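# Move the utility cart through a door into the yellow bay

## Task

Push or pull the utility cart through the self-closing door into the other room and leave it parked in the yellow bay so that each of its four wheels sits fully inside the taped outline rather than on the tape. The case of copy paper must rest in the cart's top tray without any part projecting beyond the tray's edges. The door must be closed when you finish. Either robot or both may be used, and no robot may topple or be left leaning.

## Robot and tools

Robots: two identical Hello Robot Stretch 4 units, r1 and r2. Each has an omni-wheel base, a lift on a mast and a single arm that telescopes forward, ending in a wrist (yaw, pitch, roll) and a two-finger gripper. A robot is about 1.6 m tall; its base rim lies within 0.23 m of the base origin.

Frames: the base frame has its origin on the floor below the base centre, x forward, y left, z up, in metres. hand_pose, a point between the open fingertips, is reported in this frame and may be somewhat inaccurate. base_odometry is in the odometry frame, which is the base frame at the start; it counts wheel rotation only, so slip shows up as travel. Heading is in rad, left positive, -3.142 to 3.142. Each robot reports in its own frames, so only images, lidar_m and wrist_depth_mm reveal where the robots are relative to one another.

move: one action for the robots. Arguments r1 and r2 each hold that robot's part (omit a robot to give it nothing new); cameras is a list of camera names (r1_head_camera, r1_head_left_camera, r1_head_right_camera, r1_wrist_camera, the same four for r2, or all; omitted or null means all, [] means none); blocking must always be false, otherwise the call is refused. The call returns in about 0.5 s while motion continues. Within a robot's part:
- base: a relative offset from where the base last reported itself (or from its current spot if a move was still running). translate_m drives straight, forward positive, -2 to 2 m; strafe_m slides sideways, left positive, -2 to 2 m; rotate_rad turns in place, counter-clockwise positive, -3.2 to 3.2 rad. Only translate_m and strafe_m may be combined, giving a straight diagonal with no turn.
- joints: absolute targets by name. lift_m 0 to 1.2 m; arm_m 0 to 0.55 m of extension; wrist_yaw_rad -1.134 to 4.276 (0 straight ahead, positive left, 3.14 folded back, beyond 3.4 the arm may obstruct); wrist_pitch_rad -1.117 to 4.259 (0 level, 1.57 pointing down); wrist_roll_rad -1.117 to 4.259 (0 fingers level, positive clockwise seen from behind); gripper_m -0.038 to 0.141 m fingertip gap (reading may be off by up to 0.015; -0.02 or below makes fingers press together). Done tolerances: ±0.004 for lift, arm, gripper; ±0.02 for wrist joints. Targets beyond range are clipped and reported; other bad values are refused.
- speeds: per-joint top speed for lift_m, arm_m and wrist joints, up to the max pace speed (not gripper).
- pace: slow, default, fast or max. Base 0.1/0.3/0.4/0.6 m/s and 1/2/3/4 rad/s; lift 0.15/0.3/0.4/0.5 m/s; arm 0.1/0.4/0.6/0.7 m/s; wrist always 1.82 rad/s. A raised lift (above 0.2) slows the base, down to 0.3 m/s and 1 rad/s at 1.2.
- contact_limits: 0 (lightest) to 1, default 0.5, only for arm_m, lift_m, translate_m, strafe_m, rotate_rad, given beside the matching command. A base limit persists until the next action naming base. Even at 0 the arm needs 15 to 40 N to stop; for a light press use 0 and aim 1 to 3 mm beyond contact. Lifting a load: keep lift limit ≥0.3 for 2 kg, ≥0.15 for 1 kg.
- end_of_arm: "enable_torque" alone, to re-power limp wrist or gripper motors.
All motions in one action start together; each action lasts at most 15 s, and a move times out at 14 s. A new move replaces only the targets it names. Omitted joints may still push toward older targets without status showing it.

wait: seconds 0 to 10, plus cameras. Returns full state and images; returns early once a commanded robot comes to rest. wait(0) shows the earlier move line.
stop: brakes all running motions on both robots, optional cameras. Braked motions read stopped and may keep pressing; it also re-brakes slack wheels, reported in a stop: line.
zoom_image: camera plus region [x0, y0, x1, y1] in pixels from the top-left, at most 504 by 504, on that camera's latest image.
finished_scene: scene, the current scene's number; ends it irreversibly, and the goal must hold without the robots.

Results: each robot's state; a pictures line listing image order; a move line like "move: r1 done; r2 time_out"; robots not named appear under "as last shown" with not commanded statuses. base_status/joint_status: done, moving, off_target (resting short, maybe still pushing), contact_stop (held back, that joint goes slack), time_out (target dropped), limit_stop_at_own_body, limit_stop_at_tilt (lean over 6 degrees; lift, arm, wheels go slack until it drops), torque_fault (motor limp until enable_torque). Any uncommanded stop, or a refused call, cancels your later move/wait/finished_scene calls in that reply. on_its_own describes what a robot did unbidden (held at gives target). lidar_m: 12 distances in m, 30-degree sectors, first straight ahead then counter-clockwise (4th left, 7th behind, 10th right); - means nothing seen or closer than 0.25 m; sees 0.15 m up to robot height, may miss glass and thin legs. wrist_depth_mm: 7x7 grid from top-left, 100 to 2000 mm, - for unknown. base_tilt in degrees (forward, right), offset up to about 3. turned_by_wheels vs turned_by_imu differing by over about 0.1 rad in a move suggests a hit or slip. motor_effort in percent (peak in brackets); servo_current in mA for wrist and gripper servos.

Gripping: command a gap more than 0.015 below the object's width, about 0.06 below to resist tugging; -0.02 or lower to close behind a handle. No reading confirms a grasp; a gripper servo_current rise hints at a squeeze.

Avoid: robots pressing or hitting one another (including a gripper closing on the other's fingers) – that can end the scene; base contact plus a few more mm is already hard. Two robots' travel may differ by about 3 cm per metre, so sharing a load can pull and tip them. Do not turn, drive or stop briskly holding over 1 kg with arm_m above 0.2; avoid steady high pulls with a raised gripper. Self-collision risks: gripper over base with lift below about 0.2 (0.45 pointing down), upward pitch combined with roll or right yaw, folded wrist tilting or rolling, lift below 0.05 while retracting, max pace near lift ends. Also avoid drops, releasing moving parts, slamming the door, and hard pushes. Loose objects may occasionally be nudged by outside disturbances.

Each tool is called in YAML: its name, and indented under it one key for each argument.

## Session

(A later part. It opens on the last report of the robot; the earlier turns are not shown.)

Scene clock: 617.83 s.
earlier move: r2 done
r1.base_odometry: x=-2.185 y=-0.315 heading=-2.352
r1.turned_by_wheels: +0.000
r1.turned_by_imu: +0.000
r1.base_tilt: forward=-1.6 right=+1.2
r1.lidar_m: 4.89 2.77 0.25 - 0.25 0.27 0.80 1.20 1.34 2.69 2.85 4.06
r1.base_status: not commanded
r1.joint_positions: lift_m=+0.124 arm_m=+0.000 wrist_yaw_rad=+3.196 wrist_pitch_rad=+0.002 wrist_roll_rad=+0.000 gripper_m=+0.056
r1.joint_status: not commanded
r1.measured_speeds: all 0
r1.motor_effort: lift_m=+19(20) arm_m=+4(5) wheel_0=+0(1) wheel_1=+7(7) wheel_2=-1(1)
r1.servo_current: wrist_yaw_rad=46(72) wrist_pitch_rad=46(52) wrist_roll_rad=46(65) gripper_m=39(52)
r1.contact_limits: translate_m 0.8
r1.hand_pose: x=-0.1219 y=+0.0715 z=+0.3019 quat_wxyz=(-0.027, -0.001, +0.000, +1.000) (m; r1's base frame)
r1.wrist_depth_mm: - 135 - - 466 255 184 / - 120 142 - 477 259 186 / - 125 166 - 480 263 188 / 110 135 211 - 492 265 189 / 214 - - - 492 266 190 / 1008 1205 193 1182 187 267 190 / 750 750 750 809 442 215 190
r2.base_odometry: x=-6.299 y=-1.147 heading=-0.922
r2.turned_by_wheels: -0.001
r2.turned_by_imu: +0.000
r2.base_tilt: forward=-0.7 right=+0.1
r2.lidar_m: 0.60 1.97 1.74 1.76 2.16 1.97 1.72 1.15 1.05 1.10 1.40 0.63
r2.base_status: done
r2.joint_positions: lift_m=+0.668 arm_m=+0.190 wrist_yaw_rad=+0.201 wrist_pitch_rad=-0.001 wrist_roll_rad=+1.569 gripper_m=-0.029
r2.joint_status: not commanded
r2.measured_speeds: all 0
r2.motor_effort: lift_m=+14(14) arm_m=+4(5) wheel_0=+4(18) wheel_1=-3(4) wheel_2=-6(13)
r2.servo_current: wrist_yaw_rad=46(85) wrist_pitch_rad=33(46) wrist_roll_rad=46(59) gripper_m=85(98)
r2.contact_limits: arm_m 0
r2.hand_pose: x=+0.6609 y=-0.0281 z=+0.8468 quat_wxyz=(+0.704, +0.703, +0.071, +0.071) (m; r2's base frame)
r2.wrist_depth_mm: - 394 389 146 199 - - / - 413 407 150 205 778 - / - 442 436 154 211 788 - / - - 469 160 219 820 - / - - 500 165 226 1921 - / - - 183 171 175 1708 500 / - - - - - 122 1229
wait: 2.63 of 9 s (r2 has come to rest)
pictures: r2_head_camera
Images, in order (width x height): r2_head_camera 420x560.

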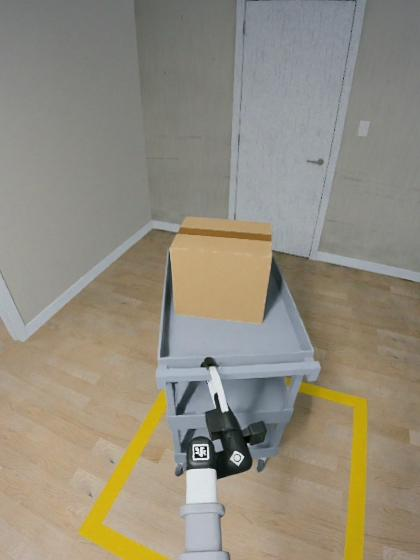

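move:
  blocking: false
  cameras: []
  r2: {"base":{"rotate_rad":-0.3},"pace":"slow"}

wait:
  seconds: 4
  cameras: ["r2_head_camera"]

move:
  blocking: false
  cameras: []
  r2: {"base":{"strafe_m":0.2},"pace":"slow"}

wait:
  seconds: 9
  cameras: ["r2_head_camera"]

Scene clock: 629.90 s.
move: r2 moving
r1: as last shown
r1.base_tilt: forward=-1.6 right=+1.3
r1.lidar_m: 4.91 2.76 0.25 - 0.25 0.30 0.80 1.19 1.37 2.69 2.83 4.06
r1.motor_effort: lift_m=+19(20) arm_m=+4(4) wheel_0=+0(0) wheel_1=+7(7) wheel_2=-1(1)
r1.servo_current: wrist_yaw_rad=46(65) wrist_pitch_rad=39(52) wrist_roll_rad=72(72) gripper_m=39(52)
r1.contact_limits: translate_m 0.8
r1.wrist_depth_mm: - 135 - - 469 255 185 / - 120 142 - 477 259 186 / - 125 165 - 477 263 187 / 110 136 210 - 488 265 189 / 214 - - - 500 265 190 / 1008 1229 193 1160 187 267 190 / 759 750 750 788 439 214 190
r2.base_odometry: x=-6.299 y=-1.147 heading=-1.044
r2.turned_by_wheels: -0.123
r2.turned_by_imu: -0.117
r2.base_tilt: forward=-0.7 right=+0.0
r2.lidar_m: 0.58 1.99 1.98 1.74 2.08 1.98 1.99 1.20 1.06 1.05 1.29 0.64
r2.base_status: rotate_rad moving
r2.joint_positions: lift_m=+0.668 arm_m=+0.190 wrist_yaw_rad=+0.213 wrist_pitch_rad=-0.001 wrist_roll_rad=+1.569 gripper_m=-0.029
r2.joint_status: not commanded
r2.measured_speeds: translate_m=+0.002 strafe_m=+0.001 rotate_rad=-0.492 lift_m=+0.000 arm_m=+0.002 wrist_yaw_rad=+0.004 wrist_pitch_rad=+0.000 wrist_roll_rad=+0.000
r2.motor_effort: lift_m=+14(14) arm_m=+5(5) wheel_0=+20(23) wheel_1=+13(13) wheel_2=+19(19)
r2.servo_current: wrist_yaw_rad=91(91) wrist_pitch_rad=39(46) wrist_roll_rad=39(52) gripper_m=91(91)
r2.contact_limits: arm_m 0
r2.hand_pose: x=+0.6612 y=-0.0246 z=+0.8468 quat_wxyz=(+0.704, +0.703, +0.075, +0.075) (m; r2's base frame)
r2.wrist_depth_mm: - - - 162 219 1756 - / - 424 424 164 222 788 - / - 445 439 167 224 798 - / - 469 462 227 227 809 - / - - 480 170 229 - - / - - 187 173 175 1756 512 / - - - - - 122 1205
pictures: none
No camera images: "cameras" was empty.

Scene clock: 630.80 s.
earlier move: r2 done
r1.base_odometry: x=-2.185 y=-0.315 heading=-2.352
r1.turned_by_wheels: +0.000
r1.turned_by_imu: +0.000
r1.base_tilt: forward=-1.6 right=+1.2
r1.lidar_m: 4.90 2.76 0.25 - 0.25 0.27 0.82 1.20 1.37 2.67 2.84 4.05
r1.base_status: not commanded
r1.joint_positions: lift_m=+0.124 arm_m=+0.000 wrist_yaw_rad=+3.196 wrist_pitch_rad=+0.002 wrist_roll_rad=+0.000 gripper_m=+0.056
r1.joint_status: not commanded
r1.measured_speeds: all 0
r1.motor_effort: lift_m=+19(20) arm_m=+4(5) wheel_0=+0(1) wheel_1=+7(7) wheel_2=-1(1)
r1.servo_current: wrist_yaw_rad=59(72) wrist_pitch_rad=39(52) wrist_roll_rad=46(72) gripper_m=39(52)
r1.contact_limits: translate_m 0.8
r1.hand_pose: x=-0.1219 y=+0.0715 z=+0.3019 quat_wxyz=(-0.027, -0.001, +0.000, +1.000) (m; r1's base frame)
r1.wrist_depth_mm: - 135 - - 466 256 185 / - 120 142 - 477 259 186 / - 125 166 - 484 262 187 / 110 135 210 - 488 264 189 / 216 - - - 496 265 190 / 1008 1205 193 1182 187 266 190 / 750 759 750 798 442 215 190
r2.base_odometry: x=-6.299 y=-1.147 heading=-1.221
r2.turned_by_wheels: -0.176
r2.turned_by_imu: -0.171
r2.base_tilt: forward=-0.7 right=+0.1
r2.lidar_m: 0.53 0.76 1.94 1.74 1.89 2.02 1.97 1.36 1.08 1.05 1.14 0.75
r2.base_status: done
r2.joint_positions: lift_m=+0.668 arm_m=+0.190 wrist_yaw_rad=+0.199 wrist_pitch_rad=-0.001 wrist_roll_rad=+1.569 gripper_m=-0.029
r2.joint_status: not commanded
r2.measured_speeds: all 0
r2.motor_effort: lift_m=+14(14) arm_m=-3(5) wheel_0=+2(23) wheel_1=+4(13) wheel_2=+7(22)
r2.servo_current: wrist_yaw_rad=59(91) wrist_pitch_rad=39(46) wrist_roll_rad=59(65) gripper_m=85(98)
r2.contact_limits: arm_m 0
r2.hand_pose: x=+0.6609 y=-0.0286 z=+0.8468 quat_wxyz=(+0.704, +0.703, +0.070, +0.071) (m; r2's base frame)
r2.wrist_depth_mm: - - - 296 - 1756 1255 / - - - 218 287 1808 504 / - - - 206 270 1756 - / - - 473 194 255 866 - / - - 469 183 238 831 - / - - 186 172 178 788 - / - 449 449 - - - -
wait: 0.90 of 4 s (r2 has come to rest)
pictures: r2_head_camera
Images, in order (width x height): r2_head_camera 420x560.

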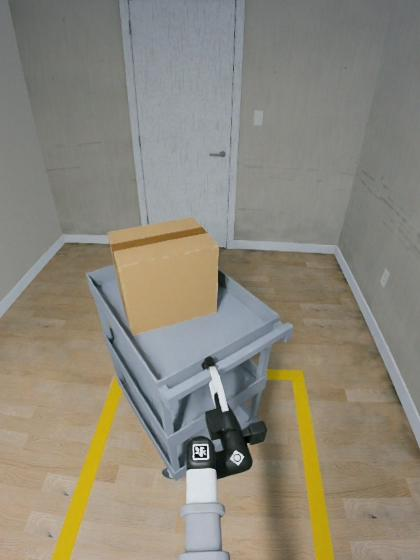

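Scene clock: 631.30 s.
move: r2 moving
r1: as last shown
r1.base_tilt: forward=-1.6 right=+1.3
r1.lidar_m: 4.90 2.75 0.25 - 0.25 0.27 0.78 1.20 1.34 2.70 2.81 4.04
r1.motor_effort: lift_m=+19(20) arm_m=+4(4) wheel_0=+0(0) wheel_1=+7(7) wheel_2=-1(1)
r1.servo_current: wrist_yaw_rad=33(59) wrist_pitch_rad=33(46) wrist_roll_rad=39(65) gripper_m=46(46)
r1.contact_limits: translate_m 0.8
r1.wrist_depth_mm: - 135 - - 469 256 184 / - 120 142 - 477 259 186 / - 125 165 - 477 263 187 / 110 135 210 - 484 267 189 / 215 - - - 496 266 190 / 1008 1205 194 1182 187 267 190 / 750 759 759 809 439 215 189
r2.base_odometry: x=-6.286 y=-1.142 heading=-1.221
r2.turned_by_wheels: +0.000
r2.turned_by_imu: -0.001
r2.base_tilt: forward=-0.7 right=+0.1
r2.lidar_m: 0.54 0.77 1.96 1.72 1.89 2.01 1.96 1.37 1.10 1.08 1.19 0.75
r2.base_status: strafe_m moving
r2.joint_positions: lift_m=+0.668 arm_m=+0.190 wrist_yaw_rad=+0.196 wrist_pitch_rad=-0.001 wrist_roll_rad=+1.569 gripper_m=-0.029
r2.joint_status: not commanded
r2.measured_speeds: translate_m=+0.000 strafe_m=+0.056 rotate_rad=-0.002 lift_m=+0.000 arm_m=+0.000 wrist_yaw_rad=-0.021 wrist_pitch_rad=+0.000 wrist_roll_rad=+0.000
r2.motor_effort: lift_m=+14(14) arm_m=-4(4) wheel_0=-12(14) wheel_1=+7(7) wheel_2=+0(5)
r2.servo_current: wrist_yaw_rad=52(52) wrist_pitch_rad=39(46) wrist_roll_rad=59(59) gripper_m=91(91)
r2.contact_limits: arm_m 0
r2.hand_pose: x=+0.6608 y=-0.0296 z=+0.8468 quat_wxyz=(+0.704, +0.703, +0.069, +0.070) (m; r2's base frame)
r2.wrist_depth_mm: - - - 297 353 1661 1255 / - - - 221 289 1808 500 / - - - 206 271 1863 - / - - 480 194 255 854 - / - - 466 183 239 831 - / - - 186 172 174 788 - / - 449 449 - - - -
pictures: none
No camera images: "cameras" was empty.

Scene clock: 633.93 s.
earlier move: r2 done
r1.base_odometry: x=-2.185 y=-0.315 heading=-2.352
r1.turned_by_wheels: +0.000
r1.turned_by_imu: +0.000
r1.base_tilt: forward=-1.6 right=+1.3
r1.lidar_m: 4.90 2.78 0.25 - 0.25 0.29 0.79 1.19 1.36 2.70 2.86 4.03
r1.base_status: not commanded
r1.joint_positions: lift_m=+0.124 arm_m=+0.000 wrist_yaw_rad=+3.196 wrist_pitch_rad=+0.002 wrist_roll_rad=+0.000 gripper_m=+0.056
r1.joint_status: not commanded
r1.measured_speeds: all 0
r1.motor_effort: lift_m=+19(20) arm_m=+4(4) wheel_0=+0(1) wheel_1=+7(7) wheel_2=-1(1)
r1.servo_current: wrist_yaw_rad=33(72) wrist_pitch_rad=39(52) wrist_roll_rad=39(78) gripper_m=39(52)
r1.contact_limits: translate_m 0.8
r1.hand_pose: x=-0.1219 y=+0.0715 z=+0.3019 quat_wxyz=(-0.027, -0.001, +0.000, +1.000) (m; r1's base frame)
r1.wrist_depth_mm: - 134 - - 466 255 184 / - 120 142 - 477 260 186 / - 125 165 - 477 263 187 / 110 136 211 - 492 265 188 / 215 - - - 500 266 190 / 1008 1205 194 1182 187 265 190 / 741 750 759 788 436 215 190
r2.base_odometry: x=-6.112 y=-1.078 heading=-1.222
r2.turned_by_wheels: -0.001
r2.turned_by_imu: -0.002
r2.base_tilt: forward=-0.7 right=+0.1
r2.lidar_m: 0.55 1.99 1.77 1.57 1.65 2.00 1.96 1.61 1.28 1.26 1.37 0.68
r2.base_status: done
r2.joint_positions: lift_m=+0.668 arm_m=+0.190 wrist_yaw_rad=+0.189 wrist_pitch_rad=-0.001 wrist_roll_rad=+1.569 gripper_m=-0.029
r2.joint_status: not commanded
r2.measured_speeds: all 0
r2.motor_effort: lift_m=+14(14) arm_m=-4(4) wheel_0=-11(17) wheel_1=+1(7) wheel_2=-2(5)
r2.servo_current: wrist_yaw_rad=65(72) wrist_pitch_rad=39(46) wrist_roll_rad=52(59) gripper_m=85(98)
r2.contact_limits: arm_m 0
r2.hand_pose: x=+0.6606 y=-0.0316 z=+0.8468 quat_wxyz=(+0.705, +0.703, +0.066, +0.067) (m; r2's base frame)
r2.wrist_depth_mm: - - - 200 262 1708 500 / - - - 194 255 1921 - / - - 462 186 247 820 - / - - 462 182 239 842 - / - - 466 178 234 820 - / - - 185 173 178 798 - / - - 477 - - 530 -
wait: 2.63 of 9 s (r2 has come to rest)
pictures: r2_head_camera
Images, in order (width x height): r2_head_camera 420x560.

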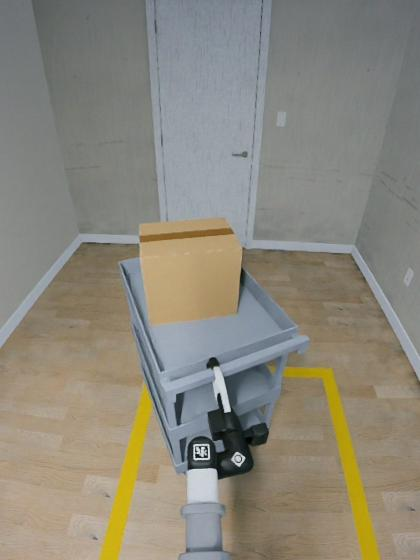

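move:
  blocking: false
  cameras: []
  r2: {"base":{"strafe_m":-0.12,"translate_m":-0.5},"pace":"slow"}

wait:
  seconds: 9
  cameras: ["r2_head_camera"]

Scene clock: 642.37 s.
move: r2 moving
r1: as last shown
r1.lidar_m: 4.88 2.78 0.25 - 0.25 0.28 0.81 1.18 1.34 2.68 2.85 4.07
r1.servo_current: wrist_yaw_rad=59(59) wrist_pitch_rad=39(52) wrist_roll_rad=46(52) gripper_m=39(46)
r1.contact_limits: translate_m 0.8
r1.wrist_depth_mm: - 134 - - 469 255 184 / - 120 142 - 473 259 186 / - 125 165 - 488 262 187 / 110 135 211 - 492 266 189 / 215 - - - 496 266 190 / 991 1229 193 1182 187 266 190 / 750 750 750 788 442 214 189
r2.base_odometry: x=-6.119 y=-1.068 heading=-1.222
r2.turned_by_wheels: +0.000
r2.turned_by_imu: +0.000
r2.base_tilt: forward=-0.6 right=+0.1
r2.lidar_m: 0.57 1.22 1.81 1.54 1.70 1.99 1.95 1.63 1.27 1.25 1.37 0.70
r2.base_status: translate_m moving; strafe_m moving
r2.joint_positions: lift_m=+0.668 arm_m=+0.190 wrist_yaw_rad=+0.195 wrist_pitch_rad=-0.001 wrist_roll_rad=+1.569 gripper_m=-0.029
r2.joint_status: not commanded
r2.measured_speeds: translate_m=-0.048 strafe_m=-0.011 rotate_rad=+0.001 lift_m=+0.000 arm_m=+0.000 wrist_yaw_rad=+0.018 wrist_pitch_rad=+0.000 wrist_roll_rad=+0.000
r2.motor_effort: lift_m=+13(14) arm_m=-4(4) wheel_0=-10(15) wheel_1=-8(10) wheel_2=+13(13)
r2.servo_current: wrist_yaw_rad=39(72) wrist_pitch_rad=39(46) wrist_roll_rad=52(52) gripper_m=91(91)
r2.contact_limits: arm_m 0
r2.hand_pose: x=+0.6608 y=-0.0300 z=+0.8468 quat_wxyz=(+0.704, +0.703, +0.068, +0.069) (m; r2's base frame)
r2.wrist_depth_mm: - - - 193 255 1808 - / - - - 189 250 1863 - / - 462 455 184 244 798 - / - - 459 181 238 820 - / - - 469 177 234 820 - / - - 186 173 177 809 - / - - - - - 544 488
pictures: none
No camera images: "cameras" was empty.

Scene clock: 648.27 s.
earlier move: r2 done
r1.base_odometry: x=-2.185 y=-0.315 heading=-2.352
r1.turned_by_wheels: +0.000
r1.turned_by_imu: +0.000
r1.base_tilt: forward=-1.6 right=+1.3
r1.lidar_m: 4.90 2.77 0.25 - 0.25 0.29 0.80 1.19 1.36 2.69 2.87 4.09
r1.base_status: not commanded
r1.joint_positions: lift_m=+0.124 arm_m=+0.000 wrist_yaw_rad=+3.196 wrist_pitch_rad=+0.002 wrist_roll_rad=+0.000 gripper_m=+0.056
r1.joint_status: not commanded
r1.measured_speeds: all 0
r1.motor_effort: lift_m=+19(20) arm_m=+4(5) wheel_0=+0(1) wheel_1=+7(7) wheel_2=-1(1)
r1.servo_current: wrist_yaw_rad=39(72) wrist_pitch_rad=39(52) wrist_roll_rad=59(72) gripper_m=46(52)
r1.contact_limits: translate_m 0.8
r1.hand_pose: x=-0.1219 y=+0.0715 z=+0.3019 quat_wxyz=(-0.027, -0.001, +0.000, +1.000) (m; r1's base frame)
r1.wrist_depth_mm: - 134 - - 469 257 184 / - 120 142 - 480 259 186 / - 125 165 - 480 263 188 / 110 135 210 - 484 265 189 / 216 - - - 496 267 190 / 991 1182 194 1182 187 268 190 / 759 759 759 798 439 214 190
r2.base_odometry: x=-6.396 y=-0.650 heading=-1.221
r2.turned_by_wheels: +0.001
r2.turned_by_imu: +0.005
r2.base_tilt: forward=-0.7 right=+0.1
r2.lidar_m: 0.53 0.64 1.72 1.72 1.88 1.47 1.47 1.37 1.10 1.07 1.19 0.79
r2.base_status: done
r2.joint_positions: lift_m=+0.668 arm_m=+0.190 wrist_yaw_rad=+0.205 wrist_pitch_rad=-0.001 wrist_roll_rad=+1.569 gripper_m=-0.029
r2.joint_status: not commanded
r2.measured_speeds: all 0
r2.motor_effort: lift_m=+14(14) arm_m=-4(4) wheel_0=+0(15) wheel_1=-4(10) wheel_2=+10(19)
r2.servo_current: wrist_yaw_rad=46(72) wrist_pitch_rad=39(46) wrist_roll_rad=52(65) gripper_m=85(98)
r2.contact_limits: arm_m 0
r2.hand_pose: x=+0.6611 y=-0.0269 z=+0.8468 quat_wxyz=(+0.704, +0.703, +0.072, +0.073) (m; r2's base frame)
r2.wrist_depth_mm: - - - 349 373 375 368 / - - - 310 - 1808 496 / - - - 224 294 1756 535 / - - 492 202 268 798 - / - - 473 189 241 854 - / - - 186 172 178 798 - / - 439 439 - - - -
wait: 5.90 of 9 s (r2 has come to rest)
pictures: r2_head_camera
Images, in order (width x height): r2_head_camera 420x560.

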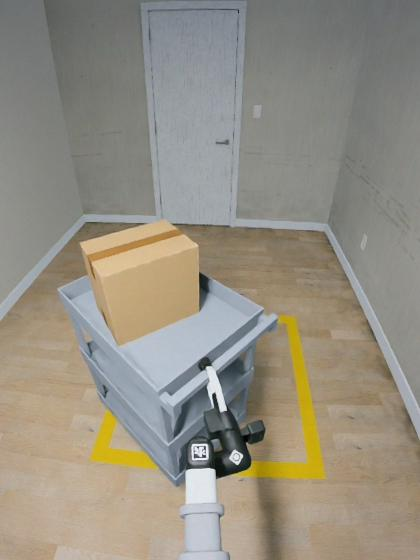

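move:
  blocking: false
  cameras: []
  r2: {"base":{"strafe_m":0.45,"translate_m":0.03},"pace":"slow"}

wait:
  seconds: 9
  cameras: ["r2_head_camera"]

Scene clock: 654.83 s.
move: r2 moving
r1: as last shown
r1.lidar_m: 4.89 2.76 0.25 - 0.25 0.27 0.81 1.21 1.36 2.69 2.84 4.07
r1.motor_effort: lift_m=+19(20) arm_m=+4(4) wheel_0=+0(1) wheel_1=+7(7) wheel_2=-1(1)
r1.servo_current: wrist_yaw_rad=52(59) wrist_pitch_rad=52(52) wrist_roll_rad=39(59) gripper_m=39(46)
r1.contact_limits: translate_m 0.8
r1.wrist_depth_mm: - 135 - - 469 255 183 / - 120 142 - 480 259 185 / - 124 166 - 484 263 187 / 110 135 210 - 492 265 189 / 216 - - - 496 265 190 / 1008 1205 194 1182 187 266 190 / 741 750 750 798 439 215 189
r2.base_odometry: x=-6.383 y=-0.646 heading=-1.222
r2.turned_by_wheels: +0.000
r2.turned_by_imu: +0.000
r2.base_tilt: forward=-0.7 right=+0.1
r2.lidar_m: 0.51 0.67 1.70 1.70 1.86 1.52 1.48 1.41 1.11 1.09 1.19 0.82
r2.base_status: translate_m moving; strafe_m moving
r2.joint_positions: lift_m=+0.668 arm_m=+0.190 wrist_yaw_rad=+0.201 wrist_pitch_rad=-0.001 wrist_roll_rad=+1.569 gripper_m=-0.029
r2.joint_status: not commanded
r2.measured_speeds: translate_m=+0.004 strafe_m=+0.054 rotate_rad=-0.001 lift_m=+0.000 arm_m=+0.000 wrist_yaw_rad=-0.015 wrist_pitch_rad=+0.000 wrist_roll_rad=+0.000
r2.motor_effort: lift_m=+14(14) arm_m=-4(4) wheel_0=-8(9) wheel_1=+8(8) wheel_2=-6(9)
r2.servo_current: wrist_yaw_rad=46(65) wrist_pitch_rad=39(39) wrist_roll_rad=59(59) gripper_m=85(91)
r2.contact_limits: arm_m 0
r2.hand_pose: x=+0.6610 y=-0.0282 z=+0.8468 quat_wxyz=(+0.704, +0.703, +0.070, +0.071) (m; r2's base frame)
r2.wrist_depth_mm: - - - 351 377 377 373 / - - - 319 - 1756 496 / - - - 223 297 1756 535 / - - - 202 271 778 - / - - 473 189 240 831 - / - 466 184 170 178 798 - / - 433 427 - - - -
pictures: none
No camera images: "cameras" was empty.

Scene clock: 660.03 s.
earlier move: r2 done
r1.base_odometry: x=-2.185 y=-0.315 heading=-2.352
r1.turned_by_wheels: +0.000
r1.turned_by_imu: +0.000
r1.base_tilt: forward=-1.6 right=+1.3
r1.lidar_m: 4.90 2.78 0.25 - 0.25 0.28 0.81 1.19 1.35 2.69 2.85 4.06
r1.base_status: not commanded
r1.joint_positions: lift_m=+0.124 arm_m=+0.000 wrist_yaw_rad=+3.196 wrist_pitch_rad=+0.002 wrist_roll_rad=+0.000 gripper_m=+0.056
r1.joint_status: not commanded
r1.measured_speeds: all 0
r1.motor_effort: lift_m=+19(20) arm_m=+4(4) wheel_0=+0(1) wheel_1=+7(7) wheel_2=-1(1)
r1.servo_current: wrist_yaw_rad=46(72) wrist_pitch_rad=39(52) wrist_roll_rad=59(72) gripper_m=46(46)
r1.contact_limits: translate_m 0.8
r1.hand_pose: x=-0.1219 y=+0.0715 z=+0.3019 quat_wxyz=(-0.027, -0.001, +0.000, +1.000) (m; r1's base frame)
r1.wrist_depth_mm: - 135 - - 462 255 184 / - 120 142 - 477 260 186 / - 125 165 - 484 264 187 / 110 136 211 - 492 263 189 / 215 - - - 496 266 190 / 991 1229 194 1182 188 266 189 / 750 750 750 798 439 215 190
r2.base_odometry: x=-5.963 y=-0.524 heading=-1.222
r2.turned_by_wheels: +0.000
r2.turned_by_imu: -0.013
r2.base_tilt: forward=-0.7 right=+0.1
r2.lidar_m: 0.57 1.93 1.29 1.26 1.39 1.49 1.45 1.59 1.55 1.52 1.66 0.67
r2.base_status: done
r2.joint_positions: lift_m=+0.668 arm_m=+0.190 wrist_yaw_rad=+0.187 wrist_pitch_rad=-0.001 wrist_roll_rad=+1.569 gripper_m=-0.029
r2.joint_status: not commanded
r2.measured_speeds: all 0
r2.motor_effort: lift_m=+14(14) arm_m=+4(4) wheel_0=-6(21) wheel_1=+5(8) wheel_2=-10(18)
r2.servo_current: wrist_yaw_rad=78(85) wrist_pitch_rad=39(46) wrist_roll_rad=39(59) gripper_m=85(98)
r2.contact_limits: arm_m 0
r2.hand_pose: x=+0.6605 y=-0.0322 z=+0.8468 quat_wxyz=(+0.705, +0.703, +0.066, +0.066) (m; r2's base frame)
r2.wrist_depth_mm: - - - 187 247 1756 496 / - - - 183 242 1756 - / - 459 452 180 239 788 - / - 462 459 234 236 831 - / - - 466 175 231 820 - / - - 184 172 176 - - / - - - - - 122 492
wait: 5.20 of 9 s (r2 has come to rest)
pictures: r2_head_camera
Images, in order (width x height): r2_head_camera 420x560.

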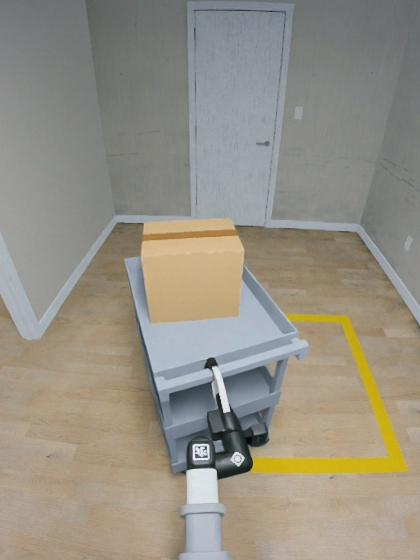

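move:
  blocking: false
  cameras: []
  r2: {"base":{"strafe_m":-0.75,"translate_m":0.05},"pace":"slow"}

wait:
  seconds: 10
  cameras: ["r2_head_camera"]

Scene clock: 667.10 s.
move: r2 moving
r1: as last shown
r1.lidar_m: 4.91 2.78 0.25 - 0.25 0.29 0.81 1.19 1.35 2.69 2.85 4.04
r1.motor_effort: lift_m=+20(20) arm_m=+4(4) wheel_0=+0(1) wheel_1=+7(7) wheel_2=-1(1)
r1.servo_current: wrist_yaw_rad=59(59) wrist_pitch_rad=39(46) wrist_roll_rad=33(59) gripper_m=39(46)
r1.contact_limits: translate_m 0.8
r1.wrist_depth_mm: - 135 - - 466 255 185 / - 120 142 - 477 259 186 / - 125 165 - 480 263 187 / 110 135 211 - 492 266 189 / 215 - - - 496 265 190 / 991 1205 194 1182 187 265 190 / 750 759 750 788 436 214 190
r2.base_odometry: x=-5.975 y=-0.530 heading=-1.222
r2.turned_by_wheels: +0.000
r2.turned_by_imu: +0.000
r2.base_tilt: forward=-0.7 right=+0.1
r2.lidar_m: 0.56 1.92 1.31 1.29 1.42 1.50 1.47 1.59 1.54 1.49 1.62 0.67
r2.base_status: translate_m moving; strafe_m moving
r2.joint_positions: lift_m=+0.668 arm_m=+0.190 wrist_yaw_rad=+0.196 wrist_pitch_rad=-0.001 wrist_roll_rad=+1.569 gripper_m=-0.029
r2.joint_status: not commanded
r2.measured_speeds: translate_m=+0.004 strafe_m=-0.054 rotate_rad=+0.003 lift_m=+0.000 arm_m=+0.000 wrist_yaw_rad=+0.019 wrist_pitch_rad=+0.000 wrist_roll_rad=+0.000
r2.motor_effort: lift_m=+14(14) arm_m=+4(4) wheel_0=+8(11) wheel_1=-6(6) wheel_2=-10(11)
r2.servo_current: wrist_yaw_rad=52(65) wrist_pitch_rad=39(39) wrist_roll_rad=52(52) gripper_m=85(91)
r2.contact_limits: arm_m 0
r2.hand_pose: x=+0.6608 y=-0.0297 z=+0.8468 quat_wxyz=(+0.704, +0.703, +0.069, +0.069) (m; r2's base frame)
r2.wrist_depth_mm: - - - 242 243 1756 - / - - - 181 239 1756 - / - 452 445 179 236 820 - / - 466 455 233 234 820 - / - - 466 174 231 820 - / - - 183 172 175 - - / - - - - - - 480
pictures: none
No camera images: "cameras" was empty.

Scene clock: 675.30 s.
earlier move: r2 done
r1.base_odometry: x=-2.185 y=-0.315 heading=-2.352
r1.turned_by_wheels: +0.000
r1.turned_by_imu: -0.001
r1.base_tilt: forward=-1.6 right=+1.3
r1.lidar_m: 4.89 2.78 0.25 - 0.25 0.27 0.82 1.20 1.35 2.69 2.84 4.06
r1.base_status: not commanded
r1.joint_positions: lift_m=+0.124 arm_m=+0.000 wrist_yaw_rad=+3.196 wrist_pitch_rad=+0.002 wrist_roll_rad=+0.000 gripper_m=+0.056
r1.joint_status: not commanded
r1.measured_speeds: all 0
r1.motor_effort: lift_m=+19(20) arm_m=+4(5) wheel_0=+0(1) wheel_1=+7(7) wheel_2=-1(1)
r1.servo_current: wrist_yaw_rad=52(72) wrist_pitch_rad=52(52) wrist_roll_rad=26(78) gripper_m=33(52)
r1.contact_limits: translate_m 0.8
r1.hand_pose: x=-0.1219 y=+0.0715 z=+0.3019 quat_wxyz=(-0.027, -0.001, +0.000, +1.000) (m; r1's base frame)
r1.wrist_depth_mm: - 135 - - 469 255 185 / - 120 142 - 477 260 186 / - 125 166 - 484 262 187 / 110 136 211 - 492 265 189 / 215 - - - 496 265 190 / 1008 1182 193 1205 187 267 190 / 750 759 750 798 439 215 190
r2.base_odometry: x=-6.650 y=-0.828 heading=-1.221
r2.turned_by_wheels: +0.001
r2.turned_by_imu: +0.012
r2.base_tilt: forward=-0.7 right=+0.1
r2.lidar_m: 0.45 0.50 2.39 2.01 2.04 1.62 1.59 1.04 0.80 0.78 0.85 1.30
r2.base_status: done
r2.joint_positions: lift_m=+0.668 arm_m=+0.190 wrist_yaw_rad=+0.224 wrist_pitch_rad=-0.002 wrist_roll_rad=+1.570 gripper_m=-0.029
r2.joint_status: not commanded
r2.measured_speeds: all 0
r2.on_its_own: wrist_yaw_rad is at rest, and its servo_current (163 mA) is outside its rest range (0 to 104 mA)
r2.motor_effort: lift_m=+14(14) arm_m=+1(4) wheel_0=+9(25) wheel_1=+0(6) wheel_2=-3(11)
r2.servo_current: wrist_yaw_rad=163(176) wrist_pitch_rad=39(46) wrist_roll_rad=52(65) gripper_m=85(98)
r2.contact_limits: arm_m 0
r2.hand_pose: x=+0.6615 y=-0.0213 z=+0.8471 quat_wxyz=(+0.703, +0.702, +0.078, +0.080) (m; r2's base frame)
r2.wrist_depth_mm: - - - - - 1808 1229 / - - - - - 1756 1308 / - - - 424 - 1618 445 / - - - 334 387 1863 492 / - - - 260 290 1863 530 / - - 190 163 182 1863 - / - 433 421 - 199 - -
wait: 8.20 of 10 s (r2 has come to rest)
pictures: r2_head_camera
Images, in order (width x height): r2_head_camera 420x560.

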